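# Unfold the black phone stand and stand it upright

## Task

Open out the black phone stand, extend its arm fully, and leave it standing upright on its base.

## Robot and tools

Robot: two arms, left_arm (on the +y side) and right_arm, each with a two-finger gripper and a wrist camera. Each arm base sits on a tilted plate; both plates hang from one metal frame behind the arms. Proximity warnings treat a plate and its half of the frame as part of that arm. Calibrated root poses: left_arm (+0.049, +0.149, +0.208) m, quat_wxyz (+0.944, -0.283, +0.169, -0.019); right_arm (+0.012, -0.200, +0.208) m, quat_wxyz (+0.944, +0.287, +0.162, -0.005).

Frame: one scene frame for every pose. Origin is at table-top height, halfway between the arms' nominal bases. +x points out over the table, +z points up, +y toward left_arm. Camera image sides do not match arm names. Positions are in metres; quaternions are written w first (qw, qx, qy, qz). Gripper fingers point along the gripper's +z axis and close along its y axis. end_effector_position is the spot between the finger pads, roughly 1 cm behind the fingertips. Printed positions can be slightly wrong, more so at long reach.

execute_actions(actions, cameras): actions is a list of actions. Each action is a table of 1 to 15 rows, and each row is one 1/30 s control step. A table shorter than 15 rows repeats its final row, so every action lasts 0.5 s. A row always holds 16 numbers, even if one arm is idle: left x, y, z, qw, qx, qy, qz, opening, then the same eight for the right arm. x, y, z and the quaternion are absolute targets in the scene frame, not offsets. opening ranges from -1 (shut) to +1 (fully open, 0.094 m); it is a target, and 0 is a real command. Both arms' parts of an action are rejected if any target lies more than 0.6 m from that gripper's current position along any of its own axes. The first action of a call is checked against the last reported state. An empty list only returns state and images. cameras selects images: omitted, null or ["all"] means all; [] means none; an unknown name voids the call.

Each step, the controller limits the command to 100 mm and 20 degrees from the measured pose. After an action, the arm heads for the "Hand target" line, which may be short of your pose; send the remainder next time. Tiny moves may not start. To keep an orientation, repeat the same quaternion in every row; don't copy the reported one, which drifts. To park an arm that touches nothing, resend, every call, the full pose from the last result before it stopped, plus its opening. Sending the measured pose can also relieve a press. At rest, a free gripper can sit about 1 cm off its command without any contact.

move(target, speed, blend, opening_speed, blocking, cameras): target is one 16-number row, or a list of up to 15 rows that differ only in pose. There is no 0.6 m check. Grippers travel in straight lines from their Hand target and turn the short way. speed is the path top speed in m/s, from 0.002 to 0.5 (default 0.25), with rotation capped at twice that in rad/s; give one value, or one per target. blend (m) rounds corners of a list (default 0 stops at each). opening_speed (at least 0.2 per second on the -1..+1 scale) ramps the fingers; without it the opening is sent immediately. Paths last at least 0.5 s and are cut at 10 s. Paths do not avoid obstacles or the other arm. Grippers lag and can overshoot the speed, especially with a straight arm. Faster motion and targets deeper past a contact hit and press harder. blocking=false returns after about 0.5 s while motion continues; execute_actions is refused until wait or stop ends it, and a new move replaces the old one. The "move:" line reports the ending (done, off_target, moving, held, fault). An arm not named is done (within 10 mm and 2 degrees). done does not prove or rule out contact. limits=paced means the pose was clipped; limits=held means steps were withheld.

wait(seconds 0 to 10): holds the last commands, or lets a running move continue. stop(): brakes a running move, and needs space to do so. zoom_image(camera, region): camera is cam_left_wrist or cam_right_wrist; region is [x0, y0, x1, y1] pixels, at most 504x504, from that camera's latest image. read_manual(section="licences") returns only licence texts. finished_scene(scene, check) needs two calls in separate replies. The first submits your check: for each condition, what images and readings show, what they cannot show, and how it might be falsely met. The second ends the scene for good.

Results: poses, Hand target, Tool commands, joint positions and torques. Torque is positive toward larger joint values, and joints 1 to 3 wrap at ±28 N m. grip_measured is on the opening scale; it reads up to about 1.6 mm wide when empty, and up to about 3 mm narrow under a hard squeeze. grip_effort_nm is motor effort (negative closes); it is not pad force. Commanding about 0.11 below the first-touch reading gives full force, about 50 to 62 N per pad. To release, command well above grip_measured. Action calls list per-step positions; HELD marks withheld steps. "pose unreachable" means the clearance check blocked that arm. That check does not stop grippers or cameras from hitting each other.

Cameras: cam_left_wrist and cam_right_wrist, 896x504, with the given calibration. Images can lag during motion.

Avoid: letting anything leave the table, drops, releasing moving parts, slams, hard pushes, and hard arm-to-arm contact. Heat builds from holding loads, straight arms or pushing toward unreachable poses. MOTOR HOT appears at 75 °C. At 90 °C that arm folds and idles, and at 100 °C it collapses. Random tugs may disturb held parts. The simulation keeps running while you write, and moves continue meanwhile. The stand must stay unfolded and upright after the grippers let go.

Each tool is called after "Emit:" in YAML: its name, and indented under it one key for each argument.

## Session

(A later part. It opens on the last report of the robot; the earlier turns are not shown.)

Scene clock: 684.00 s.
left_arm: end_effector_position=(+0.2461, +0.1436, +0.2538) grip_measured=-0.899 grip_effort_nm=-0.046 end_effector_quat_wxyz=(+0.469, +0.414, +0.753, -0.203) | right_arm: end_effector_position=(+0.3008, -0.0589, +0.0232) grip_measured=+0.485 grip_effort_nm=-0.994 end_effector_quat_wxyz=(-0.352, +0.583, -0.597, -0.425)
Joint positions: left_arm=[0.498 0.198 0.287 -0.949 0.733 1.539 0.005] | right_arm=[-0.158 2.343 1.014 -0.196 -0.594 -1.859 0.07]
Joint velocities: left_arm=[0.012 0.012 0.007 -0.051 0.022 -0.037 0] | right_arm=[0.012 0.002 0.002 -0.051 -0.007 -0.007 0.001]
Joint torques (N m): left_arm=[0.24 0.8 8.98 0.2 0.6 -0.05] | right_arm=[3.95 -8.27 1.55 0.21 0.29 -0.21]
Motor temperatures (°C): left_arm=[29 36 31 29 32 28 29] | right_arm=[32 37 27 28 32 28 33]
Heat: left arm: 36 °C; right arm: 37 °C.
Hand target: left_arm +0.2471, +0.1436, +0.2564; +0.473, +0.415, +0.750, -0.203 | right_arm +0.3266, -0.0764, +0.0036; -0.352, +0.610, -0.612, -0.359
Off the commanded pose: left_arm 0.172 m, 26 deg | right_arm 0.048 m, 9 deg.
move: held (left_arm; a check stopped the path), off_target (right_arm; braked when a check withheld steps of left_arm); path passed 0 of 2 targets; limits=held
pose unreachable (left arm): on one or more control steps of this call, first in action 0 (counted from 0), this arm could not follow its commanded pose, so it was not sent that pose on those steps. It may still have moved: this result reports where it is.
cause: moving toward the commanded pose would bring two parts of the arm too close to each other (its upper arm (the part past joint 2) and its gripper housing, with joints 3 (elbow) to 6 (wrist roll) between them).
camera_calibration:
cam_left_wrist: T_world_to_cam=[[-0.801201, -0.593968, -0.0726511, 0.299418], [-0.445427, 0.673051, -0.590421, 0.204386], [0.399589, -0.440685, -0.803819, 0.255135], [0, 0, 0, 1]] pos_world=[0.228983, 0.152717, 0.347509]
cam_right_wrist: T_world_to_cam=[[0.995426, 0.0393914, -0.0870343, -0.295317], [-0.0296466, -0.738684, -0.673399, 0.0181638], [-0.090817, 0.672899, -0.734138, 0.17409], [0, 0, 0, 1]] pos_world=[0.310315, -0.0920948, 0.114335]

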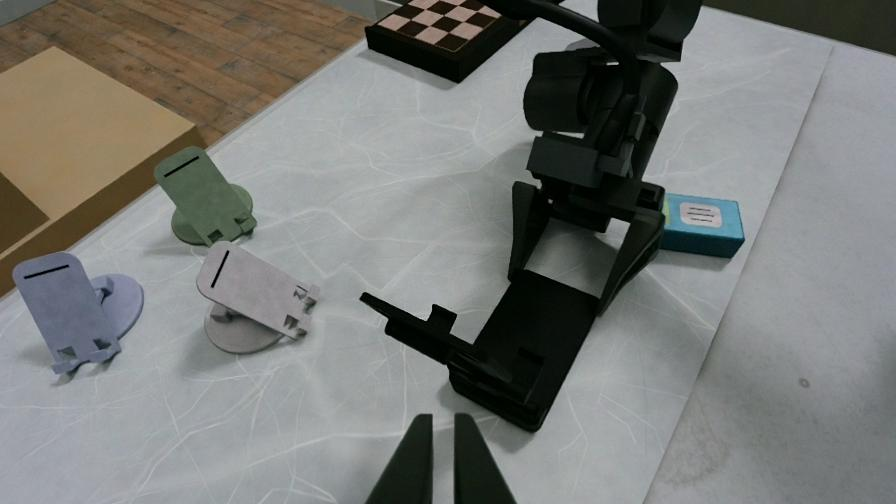

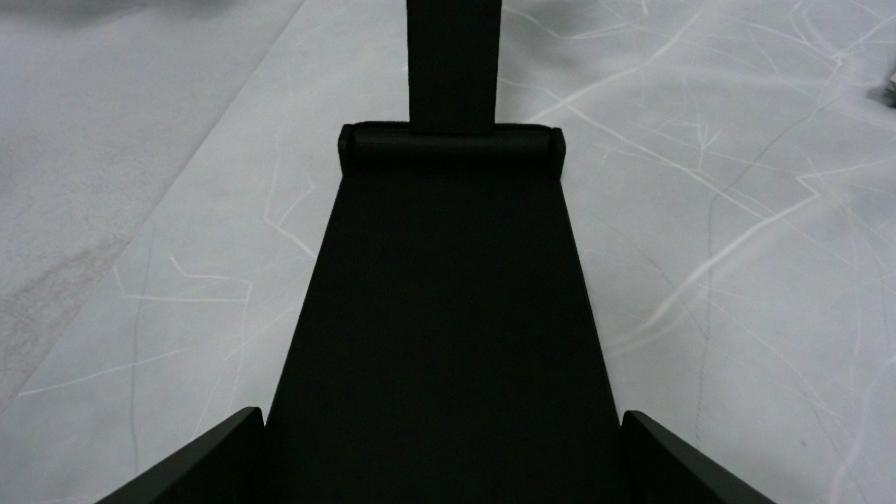

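Emit:
move:
  target:
    - [0.25,0.27,0.27,0.2,0.3734,0.9016,-0.0828,-0.9,0.33,-0.078,-0.01,0.3536,-0.6124,0.6124,0.3536,0.25]
  speed: 0.12
  cameras: []

Emit:
move:
  target:
    - [0.235,0.1,0.13,0.5299,0.3133,0.7565,-0.2195,-0.9,0.33,-0.078,-0.01,0.3536,-0.6124,0.6124,0.3536,0.25]
  speed: 0.12

Scene clock: 690.33 s.
left_arm: end_effector_position=(+0.2496, +0.2704, +0.2661) grip_measured=-0.899 grip_effort_nm=-0.051 end_effector_quat_wxyz=(+0.197, +0.374, +0.902, -0.083) | right_arm: end_effector_position=(+0.3065, -0.0626, +0.0222) grip_measured=+0.485 grip_effort_nm=-0.984 end_effector_quat_wxyz=(-0.349, +0.582, -0.598, -0.426)
Joint positions: left_arm=[0.348 0.498 0.769 -1.152 -0.007 1.242 0.005] | right_arm=[-0.163 2.343 1.043 -0.229 -0.591 -1.859 0.07]
Joint velocities: left_arm=[0.007 0.007 -0.012 0.022 -0.022 -0.066 0.001] | right_arm=[0.017 0.012 0.007 0.022 -0.095 -0.022 -0.001]
Joint torques (N m): left_arm=[-0.47 -0.88 10.61 0.07 0.26 -0.13] | right_arm=[2.55 -6.61 1.88 0.34 0.26 -0.49]
Motor temperatures (°C): left_arm=[29 35 32 29 32 28 29] | right_arm=[32 37 27 28 32 28 33]
Heat: left arm: 35 °C; right arm: 37 °C.
Hand target: left_arm +0.2508, +0.2710, +0.2710; +0.200, +0.375, +0.901, -0.085 | right_arm +0.3292, -0.0816, -0.0059; -0.351, +0.612, -0.612, -0.356
Off the commanded pose: left_arm 0.004 m, 0 deg | right_arm 0.043 m, 9 deg.
move: off_target (right_arm)
No camera images: "cameras" was empty.

Scene clock: 692.47 s.
left_arm: end_effector_position=(+0.2326, +0.1825, +0.1901) grip_measured=-0.899 grip_effort_nm=-0.051 end_effector_quat_wxyz=(+0.350, +0.346, +0.855, -0.161) | right_arm: end_effector_position=(+0.3063, -0.0626, +0.0223) grip_measured=+0.485 grip_effort_nm=-0.984 end_effector_quat_wxyz=(-0.349, +0.582, -0.598, -0.426)
Joint positions: left_arm=[0.773 0.319 0.234 -0.866 0.618 1.568 0.005] | right_arm=[-0.163 2.343 1.043 -0.23 -0.591 -1.86 0.07]
Joint velocities: left_arm=[-0.002 0.002 -0.012 0.022 0.051 -0.037 0.001] | right_arm=[0.002 0.002 -0.012 -0.037 0.022 -0.022 -0.001]
Joint torques (N m): left_arm=[-0.16 0.09 8.23 -0.11 0.48 -0.02] | right_arm=[2.65 -6.83 1.78 0.31 0.3 -0.49]
Motor temperatures (°C): left_arm=[29 35 32 29 32 28 29] | right_arm=[32 37 27 28 32 28 33]
Heat: left arm: 35 °C; right arm: 37 °C.
Hand target: left_arm +0.2339, +0.1832, +0.1917; +0.353, +0.346, +0.854, -0.160 | right_arm +0.3291, -0.0825, -0.0045; -0.350, +0.612, -0.613, -0.357
Off the commanded pose: left_arm 0.102 m, 25 deg | right_arm 0.043 m, 9 deg.
move: held (left_arm; a check stopped the path), off_target (right_arm; braked when a check withheld steps of left_arm); limits=held
pose unreachable (left arm): on one or more control steps of this call, first in action 0 (counted from 0), this arm could not follow its commanded pose, so it was not sent that pose on those steps. It may still have moved: this result reports where it is.
cause: moving toward the commanded pose would bring two parts of the arm too close to each other (its upper arm (the part past joint 2) and its wrist (the part past joint 5), with joints 3 (elbow) to 5 (wrist yaw) between them).
camera_calibration:
cam_left_wrist: T_world_to_cam=[[-0.686524, -0.726126, 0.0377645, 0.283547], [-0.69131, 0.635748, -0.343387, 0.151537], [0.225334, -0.261851, -0.938434, 0.260024], [0, 0, 0, 1]] pos_world=[0.240829, 0.177639, 0.285343]
cam_right_wrist: T_world_to_cam=[[0.994798, 0.0400719, -0.0936543, -0.300344], [-0.033291, -0.741006, -0.670673, 0.0159651], [-0.0962735, 0.670302, -0.735817, 0.177991], [0, 0, 0, 1]] pos_world=[0.316449, -0.0954419, 0.113547]

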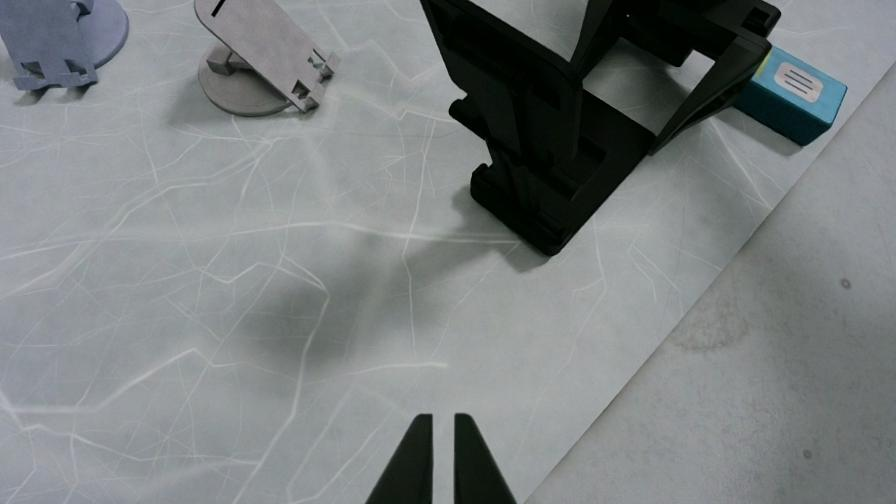

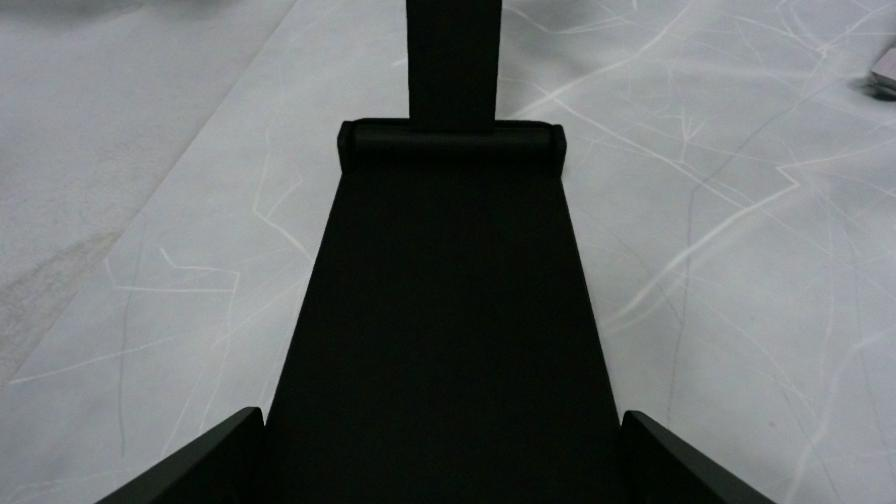

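Emit:
move:
  target:
    - [0.26,0.22,0.14,0.353,0.346,0.854,-0.161,-0.9,0.33,-0.078,-0.01,0.3536,-0.6124,0.6124,0.3536,0.25]
    - [0.235,0.11,0.10,0.5299,0.3133,0.7565,-0.2195,-0.9,0.33,-0.078,-0.01,0.3536,-0.6124,0.6124,0.3536,0.25]
  speed: 0.12

Scene clock: 701.83 s.
left_arm: end_effector_position=(+0.2374, +0.1166, +0.0864) grip_measured=-0.899 grip_effort_nm=-0.051 end_effector_quat_wxyz=(+0.524, +0.326, +0.762, -0.198) | right_arm: end_effector_position=(+0.3064, -0.0626, +0.0223) grip_measured=+0.485 grip_effort_nm=-0.984 end_effector_quat_wxyz=(-0.349, +0.582, -0.598, -0.426)
Joint positions: left_arm=[0.916 2.311 0.048 1.154 1.094 1.834 0.005] | right_arm=[-0.163 2.343 1.044 -0.231 -0.591 -1.86 0.07]
Joint velocities: left_arm=[-0.002 0.017 0.002 0.051 -0.007 0.007 0.001] | right_arm=[0.002 -0.017 -0.007 -0.037 0.007 -0.022 0]
Joint torques (N m): left_arm=[-1.91 -2.65 -7.46 -0.36 0.77 -0.1] | right_arm=[2.56 -6.65 1.95 0.37 0.25 -0.5]
Motor temperatures (°C): left_arm=[29 35 31 29 32 28 28] | right_arm=[31 37 27 28 31 28 33]
Heat: left arm: 35 °C; right arm: 37 °C.
Hand target: left_arm +0.2338, +0.1078, +0.0957; +0.530, +0.314, +0.757, -0.219 | right_arm +0.3293, -0.0815, -0.0059; -0.351, +0.612, -0.612, -0.356
Off the commanded pose: left_arm 0.015 m, 3 deg | right_arm 0.043 m, 9 deg.
move: off_target (left_arm, right_arm)
camera_calibration:
cam_left_wrist: T_world_to_cam=[[-0.689038, -0.724282, -0.0253486, 0.248711], [-0.518173, 0.516808, -0.681474, 0.16317], [0.506679, -0.456426, -0.731404, 0.082346], [0, 0, 0, 1]] pos_world=[0.214198, 0.133394, 0.177728]
cam_right_wrist: T_world_to_cam=[[0.994798, 0.0400719, -0.0936543, -0.300522], [-0.033291, -0.741006, -0.670673, 0.0159321], [-0.0962735, 0.670302, -0.735817, 0.178054], [0, 0, 0, 1]] pos_world=[0.316631, -0.0955019, 0.113555]

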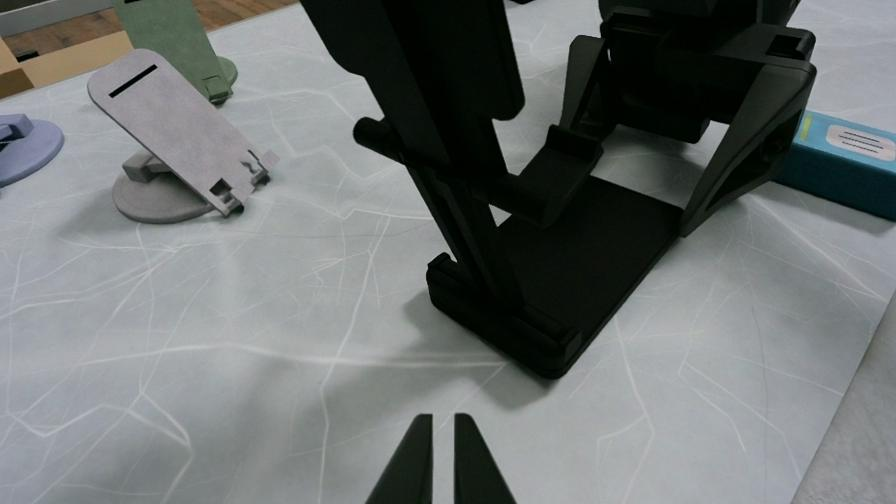

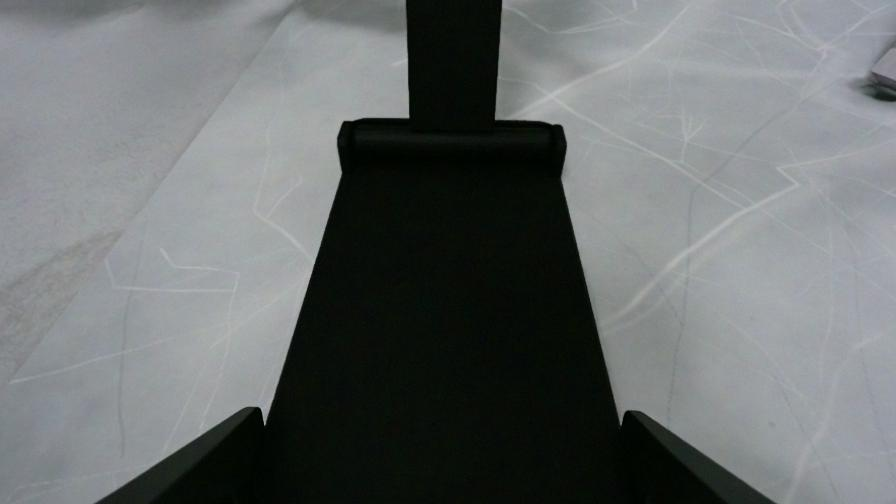

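Emit:
move:
  target:
    - [0.225,0.085,0.05,0.6242,0.2821,0.6811,-0.2585,-0.95,0.33,-0.078,-0.01,0.3536,-0.6124,0.6124,0.3536,0.25]
  speed: 0.1

Scene clock: 707.57 s.
left_arm: end_effector_position=(+0.2371, +0.1165, +0.0859) grip_measured=-0.949 grip_effort_nm=-0.046 end_effector_quat_wxyz=(+0.522, +0.326, +0.762, -0.198) | right_arm: end_effector_position=(+0.3064, -0.0626, +0.0224) grip_measured=+0.485 grip_effort_nm=-0.984 end_effector_quat_wxyz=(-0.349, +0.582, -0.598, -0.426)
Joint positions: left_arm=[0.916 2.312 0.048 1.155 1.091 1.834 0.002] | right_arm=[-0.163 2.343 1.044 -0.231 -0.591 -1.86 0.07]
Joint velocities: left_arm=[-0.007 0.002 0.012 -0.037 0.037 -0.007 -0.001] | right_arm=[-0.007 -0.002 0.007 -0.066 -0.037 -0.022 -0.001]
Joint torques (N m): left_arm=[-0.75 -4.38 -5.72 -0.38 0.6 -0.03] | right_arm=[2.63 -7.49 1.87 0.2 0.27 -0.44]
Motor temperatures (°C): left_arm=[29 35 31 28 32 28 28] | right_arm=[31 37 27 28 31 28 33]
Heat: left arm: 35 °C; right arm: 37 °C.
Hand target: left_arm +0.2375, +0.1165, +0.0867; +0.524, +0.326, +0.761, -0.199 | right_arm +0.3290, -0.0835, -0.0030; -0.349, +0.611, -0.613, -0.359
Off the commanded pose: left_arm 0.049 m, 17 deg | right_arm 0.043 m, 9 deg.
move: held (left_arm; a check stopped the path), off_target (right_arm; braked when a check withheld steps of left_arm); limits=held
pose unreachable (left arm): on one or more control steps of this call, first in action 0 (counted from 0), this arm could not follow its commanded pose, so it was not sent that pose on those steps. It may still have moved: this result reports where it is.
cause: moving toward the commanded pose would bring two parts of the arm too close to each other (its wrist (the part past joint 5) and its base or mounting, with joints 1 (waist) to 5 (wrist yaw) between them).
camera_calibration:
cam_left_wrist: T_world_to_cam=[[-0.689482, -0.723867, -0.0251463, 0.248534], [-0.519272, 0.518213, -0.679567, 0.162661], [0.504947, -0.455492, -0.733182, 0.0825616], [0, 0, 0, 1]] pos_world=[0.214135, 0.133218, 0.177321]
cam_right_wrist: T_world_to_cam=[[0.994761, 0.0402644, -0.0939683, -0.300412], [-0.0333688, -0.740947, -0.670734, 0.0159831], [-0.0966322, 0.670355, -0.735721, 0.178176], [0, 0, 0, 1]] pos_world=[0.316589, -0.0955027, 0.113579]

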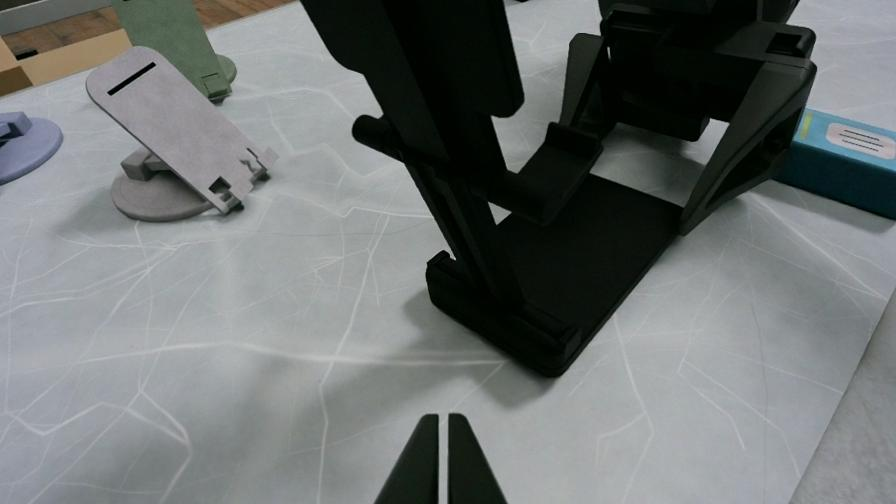

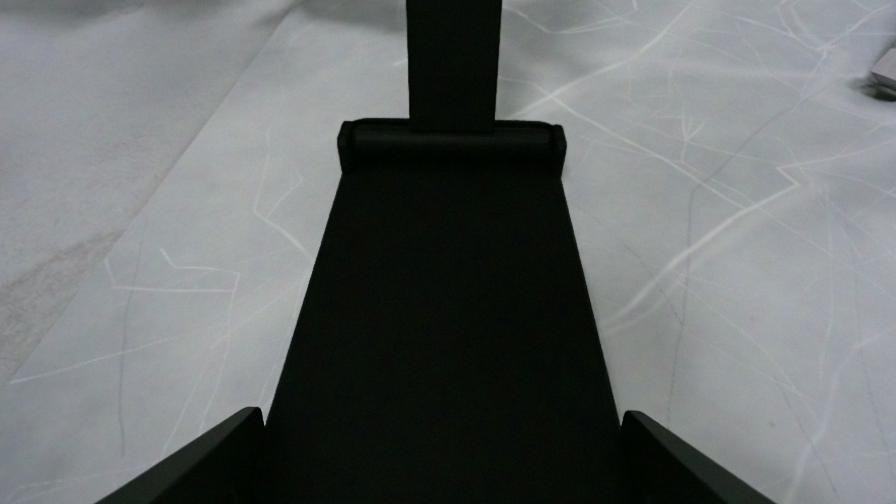

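Emit:
move:
  target:
    - [0.26,0.22,0.16,0.353,0.346,0.854,-0.161,-0.95,0.33,-0.078,-0.01,0.3536,-0.6124,0.6124,0.3536,0.25]
    - [0.3,0.24,0.2,0.2706,0.6533,0.6533,-0.2706,-0.95,0.33,-0.078,-0.01,0.3536,-0.6124,0.6124,0.3536,0.25]
  speed: 0.2
  cameras: []

Emit:
move:
  target:
    - [0.3,0.25,0.2,0,0,0.9239,-0.3827,-0.1,0.33,-0.078,-0.01,0.3536,-0.6124,0.6124,0.3536,0.25]
    - [0.3,0.22,0.17,-0.2706,-0.6533,0.6533,-0.2706,-0.1,0.33,-0.078,-0.01,0.3536,-0.6124,0.6124,0.3536,0.25]
  speed: 0.3

Scene clock: 728.20 s.
left_arm: end_effector_position=(+0.3011, +0.2445, +0.2015) grip_measured=-0.949 grip_effort_nm=-0.051 end_effector_quat_wxyz=(+0.254, +0.641, +0.677, -0.256) | right_arm: end_effector_position=(+0.3067, -0.0629, +0.0223) grip_measured=+0.485 grip_effort_nm=-0.979 end_effector_quat_wxyz=(-0.349, +0.582, -0.598, -0.426)
Joint positions: left_arm=[0.525 1.214 0.963 -1.104 0.315 2.1 0.002] | right_arm=[-0.163 2.343 1.045 -0.233 -0.591 -1.861 0.07]
Joint velocities: left_arm=[-0.007 0.002 0.007 -0.007 0.037 -0.037 0] | right_arm=[0.002 -0.007 -0.007 -0.037 -0.037 -0.022 0]
Joint torques (N m): left_arm=[-2.8 -4.9 7.91 -1.02 0.33 0.08] | right_arm=[2.69 -6.61 1.84 0.38 0.24 -0.49]
Motor temperatures (°C): left_arm=[29 36 31 28 32 28 28] | right_arm=[31 37 27 28 31 28 33]
Heat: left arm: 36 °C; right arm: 37 °C.
Hand target: left_arm +0.3026, +0.2412, +0.2023; +0.256, +0.646, +0.668, -0.265 | right_arm +0.3294, -0.0815, -0.0059; -0.351, +0.612, -0.612, -0.356
Off the commanded pose: left_arm 0.005 m, 4 deg | right_arm 0.043 m, 9 deg.
joint sent to its limit (left arm) — joint 6 (wrist roll), upper limit. The joint targets are off in position and orientation.
move: off_target (left_arm, right_arm); limits=paced
No camera images: "cameras" was empty.

Scene clock: 734.37 s.
left_arm: end_effector_position=(+0.3016, +0.2279, +0.1727) grip_measured=-0.101 grip_effort_nm=0.076 end_effector_quat_wxyz=(-0.258, -0.658, +0.654, -0.269) | right_arm: end_effector_position=(+0.3065, -0.0629, +0.0224) grip_measured=+0.485 grip_effort_nm=-0.984 end_effector_quat_wxyz=(-0.349, +0.582, -0.598, -0.426)
Joint positions: left_arm=[0.521 1.285 0.884 -0.968 0.336 -0.992 0.042] | right_arm=[-0.163 2.343 1.045 -0.234 -0.591 -1.861 0.07]
Joint velocities: left_arm=[0.027 -0.007 -0.007 0.037 -0.037 0.066 0.002] | right_arm=[-0.007 0.002 -0.012 -0.037 0.007 0.022 0]
Joint torques (N m): left_arm=[-2.88 -5.19 4.53 -0.82 0.41 -0.12] | right_arm=[2.67 -6.5 1.95 0.41 0.27 -0.47]
Motor temperatures (°C): left_arm=[29 36 31 29 32 28 28] | right_arm=[31 37 27 28 31 28 33]
Heat: left arm: 36 °C; right arm: 37 °C.
Hand target: left_arm +0.2999, +0.2199, +0.1700; +0.270, +0.653, -0.653, +0.271 | right_arm +0.3294, -0.0815, -0.0059; -0.351, +0.612, -0.612, -0.356
Off the commanded pose: left_arm 0.008 m, 2 deg | right_arm 0.043 m, 9 deg.
move: off_target (right_arm)
camera_calibration:
cam_left_wrist: T_world_to_cam=[[0.999809, 0.0146548, -0.0129017, -0.30415], [0.0173041, -0.359011, 0.933173, -0.0430108], [0.00904363, -0.933218, -0.359196, 0.358152], [0, 0, 0, 1]] pos_world=[0.301597, 0.32325, 0.16486]
cam_right_wrist: T_world_to_cam=[[0.994722, 0.0405786, -0.0942432, -0.300523], [-0.0333694, -0.740616, -0.671099, 0.0158068], [-0.0970303, 0.670702, -0.735353, 0.178532], [0, 0, 0, 1]] pos_world=[0.316787, -0.0958401, 0.11357]

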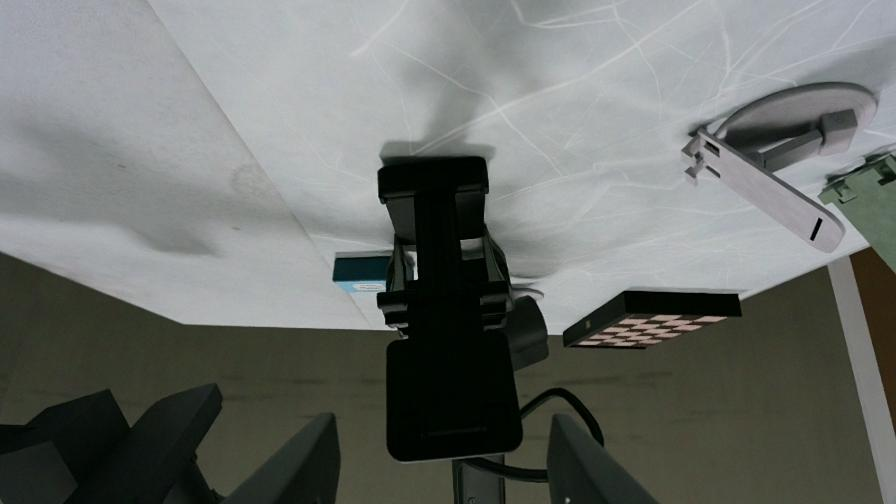

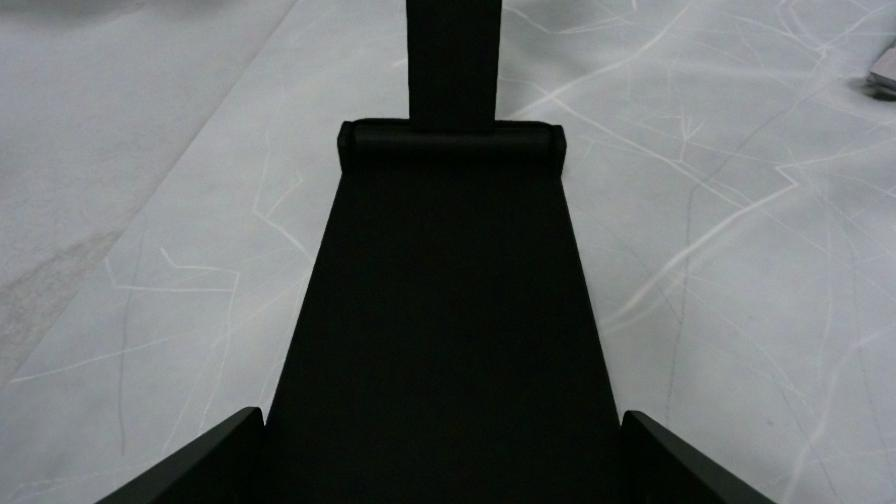

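Emit:
move:
  target:
    - [0.295,0.12,0.118,-0.2706,-0.6533,0.6533,-0.2706,0.0,0.33,-0.078,-0.01,0.3536,-0.6124,0.6124,0.3536,0.25]
  speed: 0.12
  cameras: ["cam_left_wrist"]

Scene clock: 742.17 s.
left_arm: end_effector_position=(+0.3009, +0.1256, +0.1200) grip_measured=-0.001 grip_effort_nm=0.085 end_effector_quat_wxyz=(-0.261, -0.659, +0.649, -0.278) | right_arm: end_effector_position=(+0.3065, -0.0629, +0.0224) grip_measured=+0.485 grip_effort_nm=-0.989 end_effector_quat_wxyz=(-0.349, +0.582, -0.598, -0.426)
Joint positions: left_arm=[0.233 1.452 0.587 -0.41 0.285 -1.292 0.047] | right_arm=[-0.163 2.343 1.045 -0.234 -0.591 -1.861 0.07]
Joint velocities: left_arm=[-0.017 -0.007 0.017 0.022 -0.022 -0.007 0] | right_arm=[0.002 -0.012 -0.002 -0.007 -0.022 -0.022 0.001]
Joint torques (N m): left_arm=[-4.07 -3.97 3.34 -0.42 0.37 -0.09] | right_arm=[2.69 -6.53 1.8 0.42 0.25 -0.45]
Motor temperatures (°C): left_arm=[29 36 31 29 32 28 28] | right_arm=[31 37 27 28 31 28 33]
Heat: left arm: 36 °C; right arm: 37 °C.
Hand target: left_arm +0.2962, +0.1191, +0.1184; +0.269, +0.654, -0.652, +0.273 | right_arm +0.3294, -0.0815, -0.0059; -0.351, +0.612, -0.612, -0.356
Off the commanded pose: left_arm 0.008 m, 2 deg | right_arm 0.043 m, 9 deg.
move: off_target (right_arm)
camera_calibration:
cam_left_wrist: T_world_to_cam=[[0.99961, 0.0265679, -0.00860475, -0.304556], [0.0172006, -0.342987, 0.939183, -0.0332529], [0.0220008, -0.938965, -0.34331, 0.238736], [0, 0, 0, 1]] pos_world=[0.299757, 0.22085, 0.11057]
Images, in order (width x height): cam_left_wrist 896x504.

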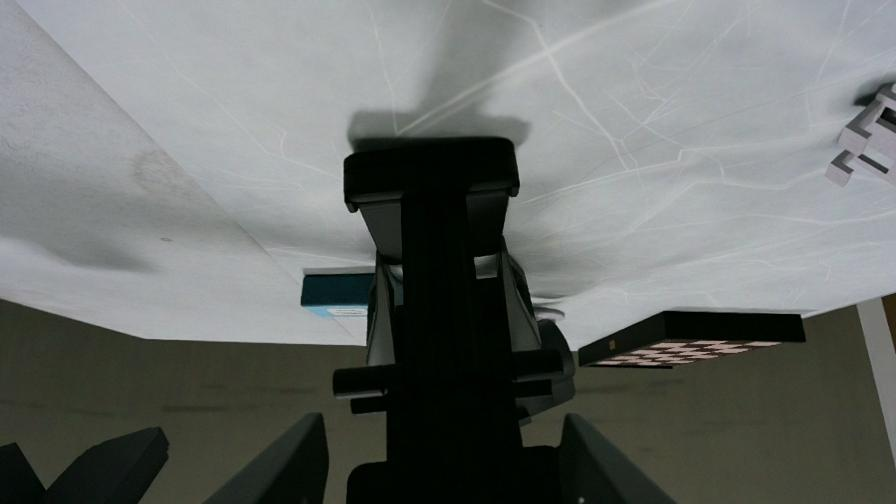

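Emit:
move:
  target:
    - [0.293,0.057,0.06,-0.2706,-0.6533,0.6533,-0.2706,0.0,0.33,-0.078,-0.01,0.3536,-0.6124,0.6124,0.3536,0.25]
  speed: 0.08
  cameras: ["cam_left_wrist"]

Scene clock: 746.63 s.
left_arm: end_effector_position=(+0.2993, +0.0633, +0.0603) grip_measured=-0.001 grip_effort_nm=0.076 end_effector_quat_wxyz=(-0.262, -0.659, +0.649, -0.276) | right_arm: end_effector_position=(+0.3069, -0.0631, +0.0222) grip_measured=+0.485 grip_effort_nm=-0.984 end_effector_quat_wxyz=(-0.349, +0.582, -0.598, -0.426)
Joint positions: left_arm=[0.125 1.84 0.538 0.052 0.252 -1.399 0.047] | right_arm=[-0.164 2.343 1.046 -0.234 -0.591 -1.861 0.07]
Joint velocities: left_arm=[0.007 -0.007 -0.017 0.051 -0.037 -0.051 0] | right_arm=[-0.002 0.007 -0.002 -0.007 -0.022 0.022 0.001]
Joint torques (N m): left_arm=[-5.46 -4.46 1.24 -0.3 0.38 -0.09] | right_arm=[2.63 -6.71 1.55 0.4 0.31 -0.49]
Motor temperatures (°C): left_arm=[29 36 31 29 31 28 28] | right_arm=[31 37 27 28 31 28 33]
Heat: left arm: 36 °C; right arm: 37 °C.
Hand target: left_arm +0.2933, +0.0564, +0.0598; +0.270, +0.653, -0.653, +0.272 | right_arm +0.3294, -0.0814, -0.0059; -0.351, +0.612, -0.612, -0.356
Off the commanded pose: left_arm 0.009 m, 1 deg | right_arm 0.042 m, 9 deg.
move: off_target (right_arm)
camera_calibration:
cam_left_wrist: T_world_to_cam=[[0.999601, 0.025227, -0.0126848, -0.301454], [0.020571, -0.34288, 0.939154, 0.000477354], [0.0193427, -0.93904, -0.343262, 0.160583], [0, 0, 0, 1]] pos_world=[0.298218, 0.158563, 0.05085]
Images, in order (width x height): cam_left_wrist 896x504.

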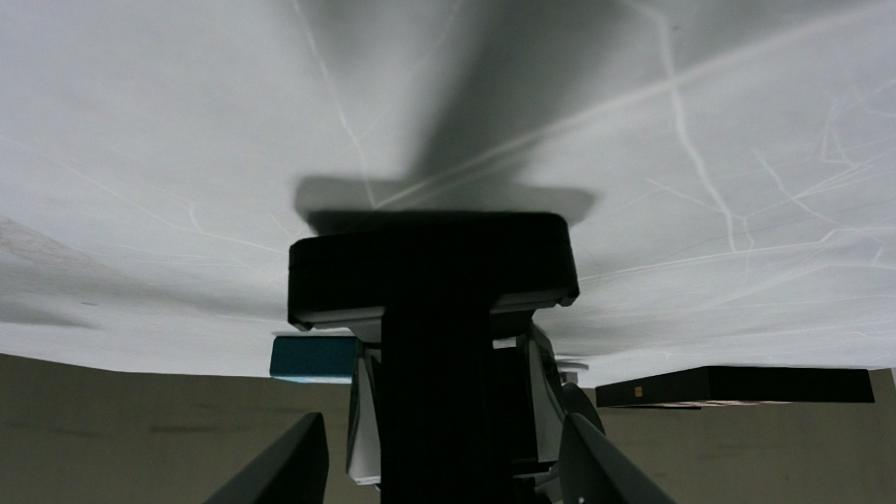

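Emit:
move:
  target:
    - [0.293,0.057,0.06,-0.2706,-0.6533,0.6533,-0.2706,-0.75,0.33,-0.078,-0.01,0.3536,-0.6124,0.6124,0.3536,0.25]
  speed: 0.08
  opening_speed: 0.4

Scene clock: 755.57 s.
left_arm: end_effector_position=(+0.3019, +0.0655, +0.0582) grip_measured=-0.749 grip_effort_nm=-0.061 end_effector_quat_wxyz=(+0.253, +0.662, -0.650, +0.275) | right_arm: end_effector_position=(+0.3072, -0.0634, +0.0221) grip_measured=+0.485 grip_effort_nm=-0.989 end_effector_quat_wxyz=(-0.349, +0.582, -0.599, -0.426)
Joint positions: left_arm=[0.125 1.84 0.538 0.065 0.237 -1.4 0.012] | right_arm=[-0.165 2.343 1.047 -0.235 -0.591 -1.861 0.07]
Joint velocities: left_arm=[0.007 -0.002 -0.027 -0.022 -0.007 -0.022 0] | right_arm=[-0.007 0.012 -0.017 -0.022 -0.022 0.007 0]
Joint torques (N m): left_arm=[-5.27 -4.71 1.31 -0.45 0.52 -0.06] | right_arm=[3.02 -6.69 1.57 0.35 0.25 -0.48]
Motor temperatures (°C): left_arm=[29 36 30 28 31 28 28] | right_arm=[31 37 27 28 31 28 33]
Heat: left arm: 36 °C; right arm: 37 °C.
Hand target: left_arm +0.2929, +0.0573, +0.0601; +0.270, +0.653, -0.653, +0.271 | right_arm +0.3294, -0.0815, -0.0060; -0.351, +0.612, -0.612, -0.356
Off the commanded pose: left_arm 0.012 m, 2 deg | right_arm 0.042 m, 9 deg.
move: off_target (left_arm, right_arm)
camera_calibration:
cam_left_wrist: T_world_to_cam=[[0.999524, 0.0306441, -0.00353781, -0.305065], [0.0142784, -0.357932, 0.933638, 0.00632872], [0.0273442, -0.933244, -0.3582, 0.159983], [0, 0, 0, 1]] pos_world=[0.300455, 0.160917, 0.0503179]
cam_right_wrist: T_world_to_cam=[[0.994811, 0.0390775, -0.0939333, -0.301353], [-0.0342164, -0.740996, -0.670637, 0.015485], [-0.095811, 0.670372, -0.735814, 0.178328], [0, 0, 0, 1]] pos_world=[0.317405, -0.0962953, 0.113294]

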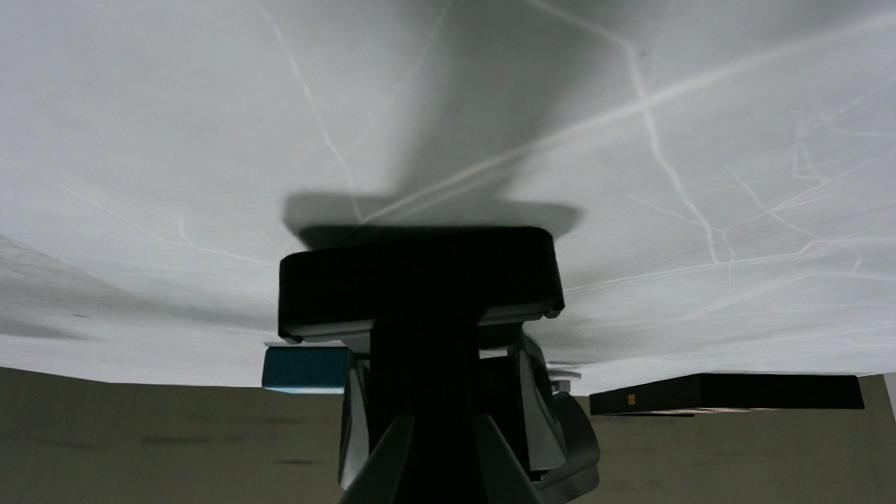

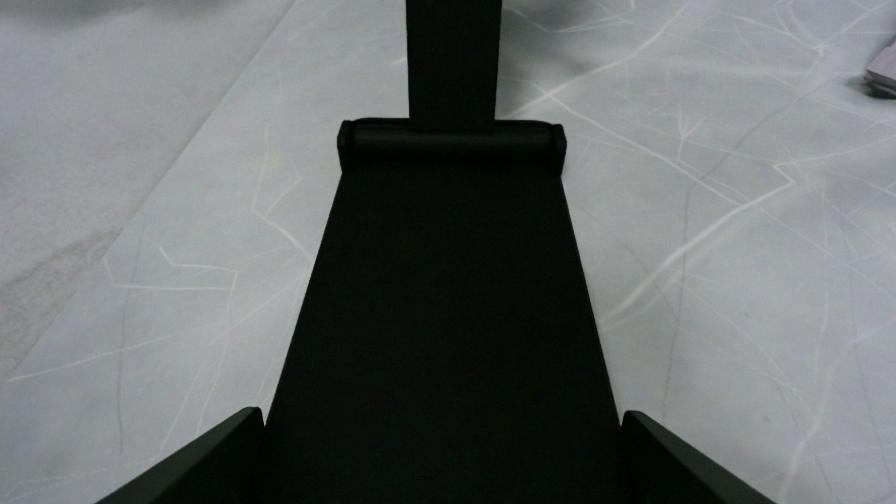

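Emit:
move:
  target:
    - [0.291,0.057,0.06,-0.2706,-0.6533,0.6533,-0.2706,0.0,0.33,-0.078,-0.01,0.3536,-0.6124,0.6124,0.3536,0.25]
  speed: 0.08
  cameras: []

Emit:
move:
  target:
    - [0.291,0.035,0.056,-0.2706,-0.6533,0.6533,-0.2706,0.0,0.33,-0.078,-0.01,0.3536,-0.6124,0.6124,0.3536,0.25]
  speed: 0.08

Scene clock: 759.17 s.
left_arm: end_effector_position=(+0.3015, +0.0655, +0.0583) grip_measured=-0.001 grip_effort_nm=0.081 end_effector_quat_wxyz=(+0.254, +0.661, -0.650, +0.274) | right_arm: end_effector_position=(+0.3070, -0.0634, +0.0222) grip_measured=+0.485 grip_effort_nm=-0.979 end_effector_quat_wxyz=(-0.349, +0.582, -0.599, -0.426)
Joint positions: left_arm=[0.125 1.84 0.538 0.063 0.237 -1.4 0.047] | right_arm=[-0.165 2.343 1.047 -0.236 -0.591 -1.861 0.07]
Joint velocities: left_arm=[0.017 -0.007 -0.007 0.007 0.037 -0.037 -0.001] | right_arm=[0.012 0.002 0.002 -0.007 0.007 0.007 0]
Joint torques (N m): left_arm=[-5.09 -4.85 0.53 -0.37 0.52 -0.04] | right_arm=[2.74 -6.46 1.47 0.37 0.26 -0.44]
Motor temperatures (°C): left_arm=[29 36 30 28 31 28 28] | right_arm=[31 37 27 28 31 28 33]
Heat: left arm: 36 °C; right arm: 37 °C.
Hand target: left_arm +0.2909, +0.0573, +0.0600; +0.271, +0.653, -0.653, +0.271 | right_arm +0.3294, -0.0815, -0.0059; -0.351, +0.612, -0.612, -0.357
Off the commanded pose: left_arm 0.014 m, 2 deg | right_arm 0.042 m, 9 deg.
move: off_target (left_arm, right_arm)
No camera images: "cameras" was empty.

Scene clock: 760.17 s.
left_arm: end_effector_position=(+0.3000, +0.0468, +0.0536) grip_measured=-0.001 grip_effort_nm=0.081 end_effector_quat_wxyz=(+0.254, +0.666, -0.647, +0.270) | right_arm: end_effector_position=(+0.3094, -0.0649, +0.0212) grip_measured=+0.485 grip_effort_nm=-0.984 end_effector_quat_wxyz=(-0.347, +0.577, -0.604, -0.427)
Joint positions: left_arm=[0.065 1.909 0.532 0.151 0.212 -1.471 0.047] | right_arm=[-0.168 2.343 1.052 -0.236 -0.591 -1.847 0.07]
Joint velocities: left_arm=[-0.007 -0.022 -0.002 -0.051 0.007 -0.007 -0.001] | right_arm=[-0.007 -0.002 0.007 -0.081 -0.022 0.095 0]
Joint torques (N m): left_arm=[-6.49 -4.16 0.87 -0.17 0.6 -0.07] | right_arm=[3.29 -6.49 1.39 0.43 0.28 -0.62]
Motor temperatures (°C): left_arm=[29 36 30 28 31 28 28] | right_arm=[31 37 27 28 31 28 33]
Heat: left arm: 36 °C; right arm: 37 °C.
Hand target: left_arm +0.2909, +0.0352, +0.0563; +0.270, +0.653, -0.653, +0.271 | right_arm +0.3295, -0.0813, -0.0062; -0.351, +0.612, -0.612, -0.357
Off the commanded pose: left_arm 0.015 m, 2 deg | right_arm 0.040 m, 9 deg.
move: off_target (left_arm, right_arm)
camera_calibration:
cam_left_wrist: T_world_to_cam=[[0.999161, 0.0381984, -0.0147872, -0.302186], [0.0276461, -0.362517, 0.931567, 0.000314225], [0.0302237, -0.931194, -0.363269, 0.140191], [0, 0, 0, 1]] pos_world=[0.297686, 0.142202, 0.0461658]
cam_right_wrist: T_world_to_cam=[[0.994043, 0.0284335, -0.105211, -0.303754], [-0.0494719, -0.742455, -0.668067, 0.0184383], [-0.0971096, 0.669293, -0.736625, 0.179199], [0, 0, 0, 1]] pos_world=[0.320258, -0.0976099, 0.112362]

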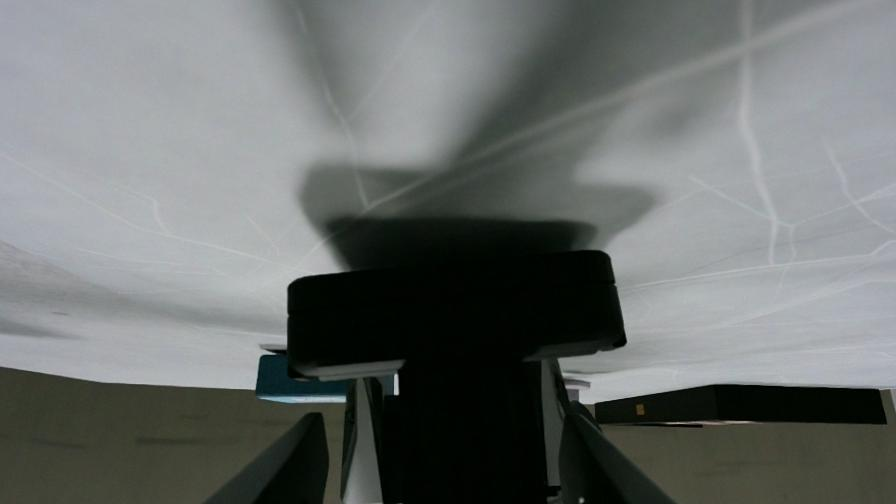

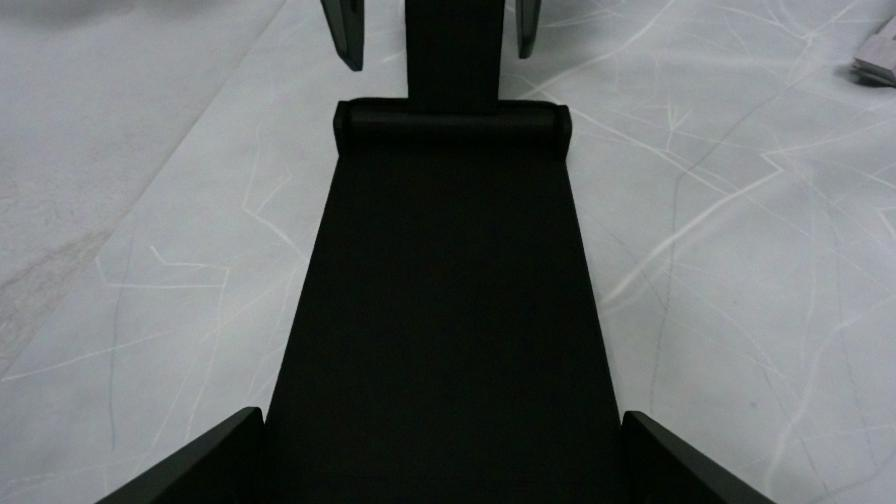

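Emit:
move:
  target:
    - [0.291,0.033,0.06,-0.2706,-0.6533,0.6533,-0.2706,-0.75,0.33,-0.078,-0.01,0.3536,-0.6124,0.6124,0.3536,0.25]
  speed: 0.08
  opening_speed: 0.4

Scene clock: 768.17 s.
left_arm: end_effector_position=(+0.2994, +0.0445, +0.0548) grip_measured=-0.460 grip_effort_nm=-1.018 end_effector_quat_wxyz=(+0.258, +0.676, -0.638, +0.264) | right_arm: end_effector_position=(+0.3088, -0.0649, +0.0213) grip_measured=+0.485 grip_effort_nm=-0.979 end_effector_quat_wxyz=(-0.350, +0.582, -0.599, -0.425)
Joint positions: left_arm=[0.051 1.909 0.532 0.149 0.202 -1.513 0.025] | right_arm=[-0.168 2.343 1.052 -0.239 -0.591 -1.864 0.07]
Joint velocities: left_arm=[-0.017 0.012 -0.017 -0.066 -0.022 0.037 -0.001] | right_arm=[0.012 0.007 -0.002 -0.095 0.037 -0.081 -0.002]
Joint torques (N m): left_arm=[-6.54 -5.04 0.53 -0.21 0.64 0.28] | right_arm=[3.21 -6.68 1.42 0.42 0.21 -0.46]
Motor temperatures (°C): left_arm=[30 36 30 28 31 28 28] | right_arm=[31 37 27 28 31 28 33]
Heat: left arm: 36 °C; right arm: 37 °C.
Hand target: left_arm +0.2909, +0.0334, +0.0600; +0.270, +0.653, -0.653, +0.271 | right_arm +0.3296, -0.0812, -0.0061; -0.351, +0.612, -0.612, -0.357
Off the commanded pose: left_arm 0.015 m, 3 deg | right_arm 0.040 m, 9 deg.
move: off_target (left_arm, right_arm)
camera_calibration:
cam_left_wrist: T_world_to_cam=[[0.997679, 0.0563683, -0.0381916, -0.300613], [0.0561808, -0.364617, 0.929461, -0.0100226], [0.0384668, -0.92945, -0.366938, 0.136127], [0, 0, 0, 1]] pos_world=[0.295242, 0.139814, 0.047785]
cam_right_wrist: T_world_to_cam=[[0.995091, 0.0371022, -0.0917482, -0.303144], [-0.0341148, -0.741648, -0.669921, 0.0138988], [-0.0929004, 0.669762, -0.736741, 0.177987], [0, 0, 0, 1]] pos_world=[0.318665, -0.0976535, 0.112628]

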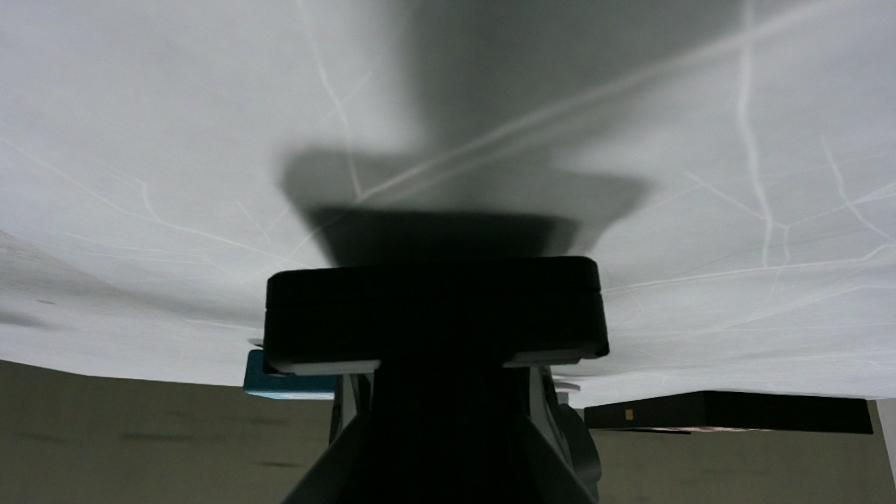

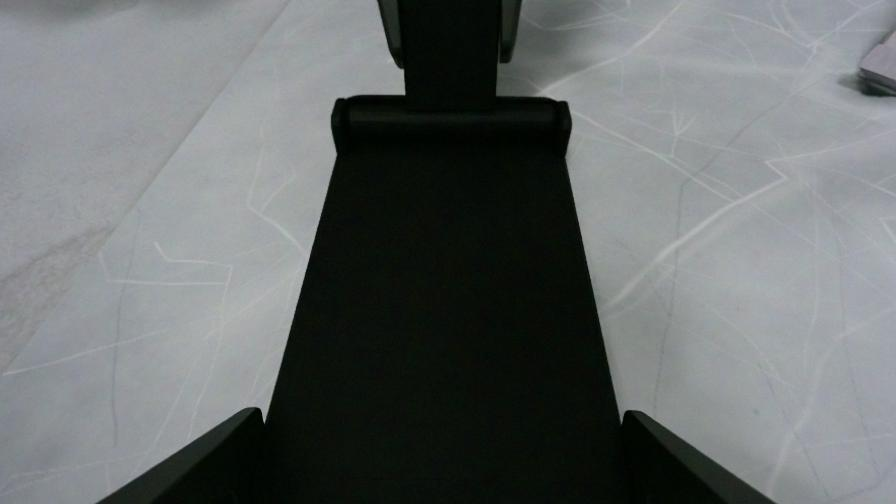

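Emit:
move:
  target:
    - [0.291,0.033,0.06,-0.2706,-0.6533,0.6533,-0.2706,-0.85,0.312,-0.068,0.02,0.3536,-0.6124,0.6124,0.3536,0.7]
  speed: 0.05
  opening_speed: 0.3
  cameras: []

Emit:
move:
  target:
    - [0.291,0.033,0.06,-0.2706,-0.6533,0.6533,-0.2706,-0.85,0.315,-0.115,0.045,0.3536,-0.6124,0.6124,0.3536,0.8]
    - [0.291,0.033,0.06,-0.2706,-0.6533,0.6533,-0.2706,-0.85,0.307,-0.1,0.13,0.3536,-0.6124,0.6124,0.3536,0.8]
  speed: 0.1

Scene clock: 774.33 s.
left_arm: end_effector_position=(+0.2981, +0.0432, +0.0553) grip_measured=-0.468 grip_effort_nm=-1.013 end_effector_quat_wxyz=(+0.253, +0.665, -0.650, +0.266) | right_arm: end_effector_position=(+0.3002, -0.0645, +0.0194) grip_measured=+0.698 grip_effort_nm=0.168 end_effector_quat_wxyz=(-0.348, +0.605, -0.609, -0.378)
Joint positions: left_arm=[0.044 1.909 0.526 0.155 0.197 -1.486 0.025] | right_arm=[-0.146 2.294 0.928 -0.071 -0.524 -1.844 0.08]
Joint velocities: left_arm=[-0.022 -0.007 -0.002 0.022 -0.051 -0.007 0] | right_arm=[-0.002 0.007 -0.002 -0.007 0.007 0.037 0.002]
Joint torques (N m): left_arm=[-5.96 -5 1.03 -0.29 0.67 -0.05] | right_arm=[6.17 -8.66 -0.66 -0.05 -0.4 0.06]
Motor temperatures (°C): left_arm=[30 36 30 28 31 28 28] | right_arm=[31 37 27 28 31 28 33]
Heat: left arm: 36 °C; right arm: 37 °C.
Hand target: left_arm +0.2909, +0.0332, +0.0600; +0.271, +0.653, -0.653, +0.271 | right_arm +0.3118, -0.0677, +0.0204; -0.354, +0.612, -0.611, -0.354
Off the commanded pose: left_arm 0.013 m, 2 deg | right_arm 0.012 m, 3 deg.
move: off_target (left_arm, right_arm)
No camera images: "cameras" was empty.

Scene clock: 776.47 s.
left_arm: end_effector_position=(+0.2979, +0.0430, +0.0555) grip_measured=-0.468 grip_effort_nm=-1.013 end_effector_quat_wxyz=(+0.254, +0.665, -0.650, +0.267) | right_arm: end_effector_position=(+0.3098, -0.1005, +0.1245) grip_measured=+0.798 grip_effort_nm=0.159 end_effector_quat_wxyz=(-0.357, +0.612, -0.614, -0.348)
Joint positions: left_arm=[0.044 1.909 0.526 0.154 0.199 -1.486 0.025] | right_arm=[-0.048 1.812 0.764 -0.276 -0.481 -1.735 0.084]
Joint velocities: left_arm=[-0.022 0.002 0.012 -0.081 0.007 -0.051 0] | right_arm=[-0.002 0.002 -0.002 -0.037 0.007 0.022 0]
Joint torques (N m): left_arm=[-6.04 -4.92 1.09 -0.28 0.67 -0.04] | right_arm=[5.49 -7.94 0.95 -0.41 -0.65 0]
Motor temperatures (°C): left_arm=[30 36 30 28 31 28 28] | right_arm=[31 37 27 28 31 28 33]
Heat: left arm: 36 °C; right arm: 37 °C.
Hand target: left_arm +0.2908, +0.0333, +0.0599; +0.271, +0.653, -0.653, +0.271 | right_arm +0.3054, -0.0991, +0.1310; -0.354, +0.612, -0.612, -0.355
Off the commanded pose: left_arm 0.013 m, 2 deg | right_arm 0.006 m, 1 deg.
move: off_target (left_arm)
camera_calibration:
cam_left_wrist: T_world_to_cam=[[0.999369, 0.0312264, -0.0169447, -0.2996], [0.0272466, -0.367559, 0.929601, -0.00240374], [0.0227999, -0.929476, -0.368178, 0.139804], [0, 0, 0, 1]] pos_world=[0.296289, 0.138416, 0.0486306]
cam_right_wrist: T_world_to_cam=[[0.999775, -0.00788275, 0.0196754, -0.31324], [0.00501328, -0.813988, -0.58086, 0.0261732], [0.0205943, 0.580828, -0.813766, 0.24345], [0, 0, 0, 1]] pos_world=[0.308025, -0.122567, 0.219477]

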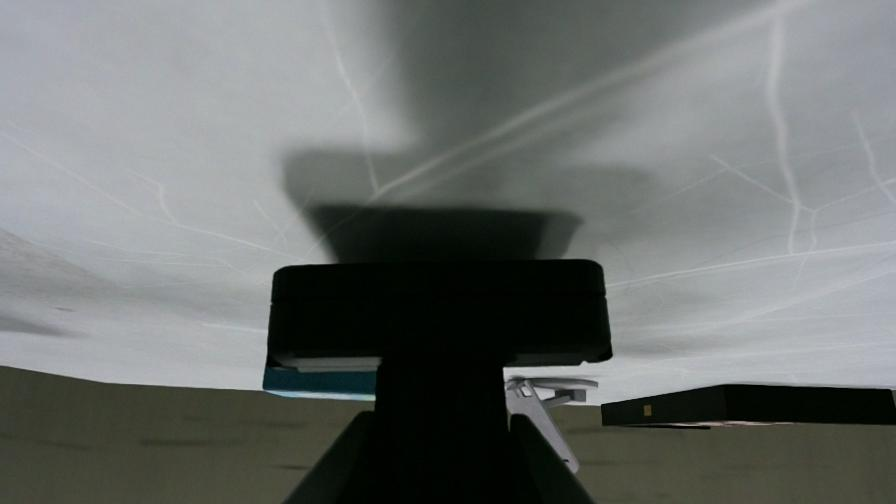

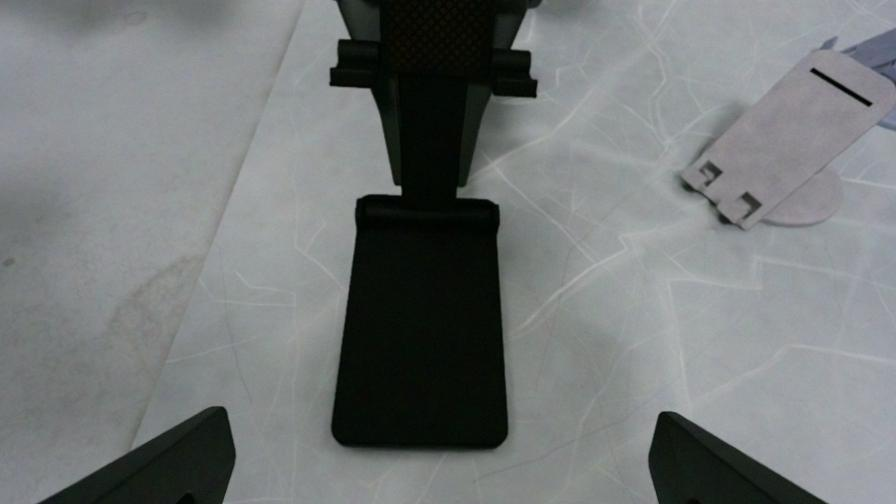

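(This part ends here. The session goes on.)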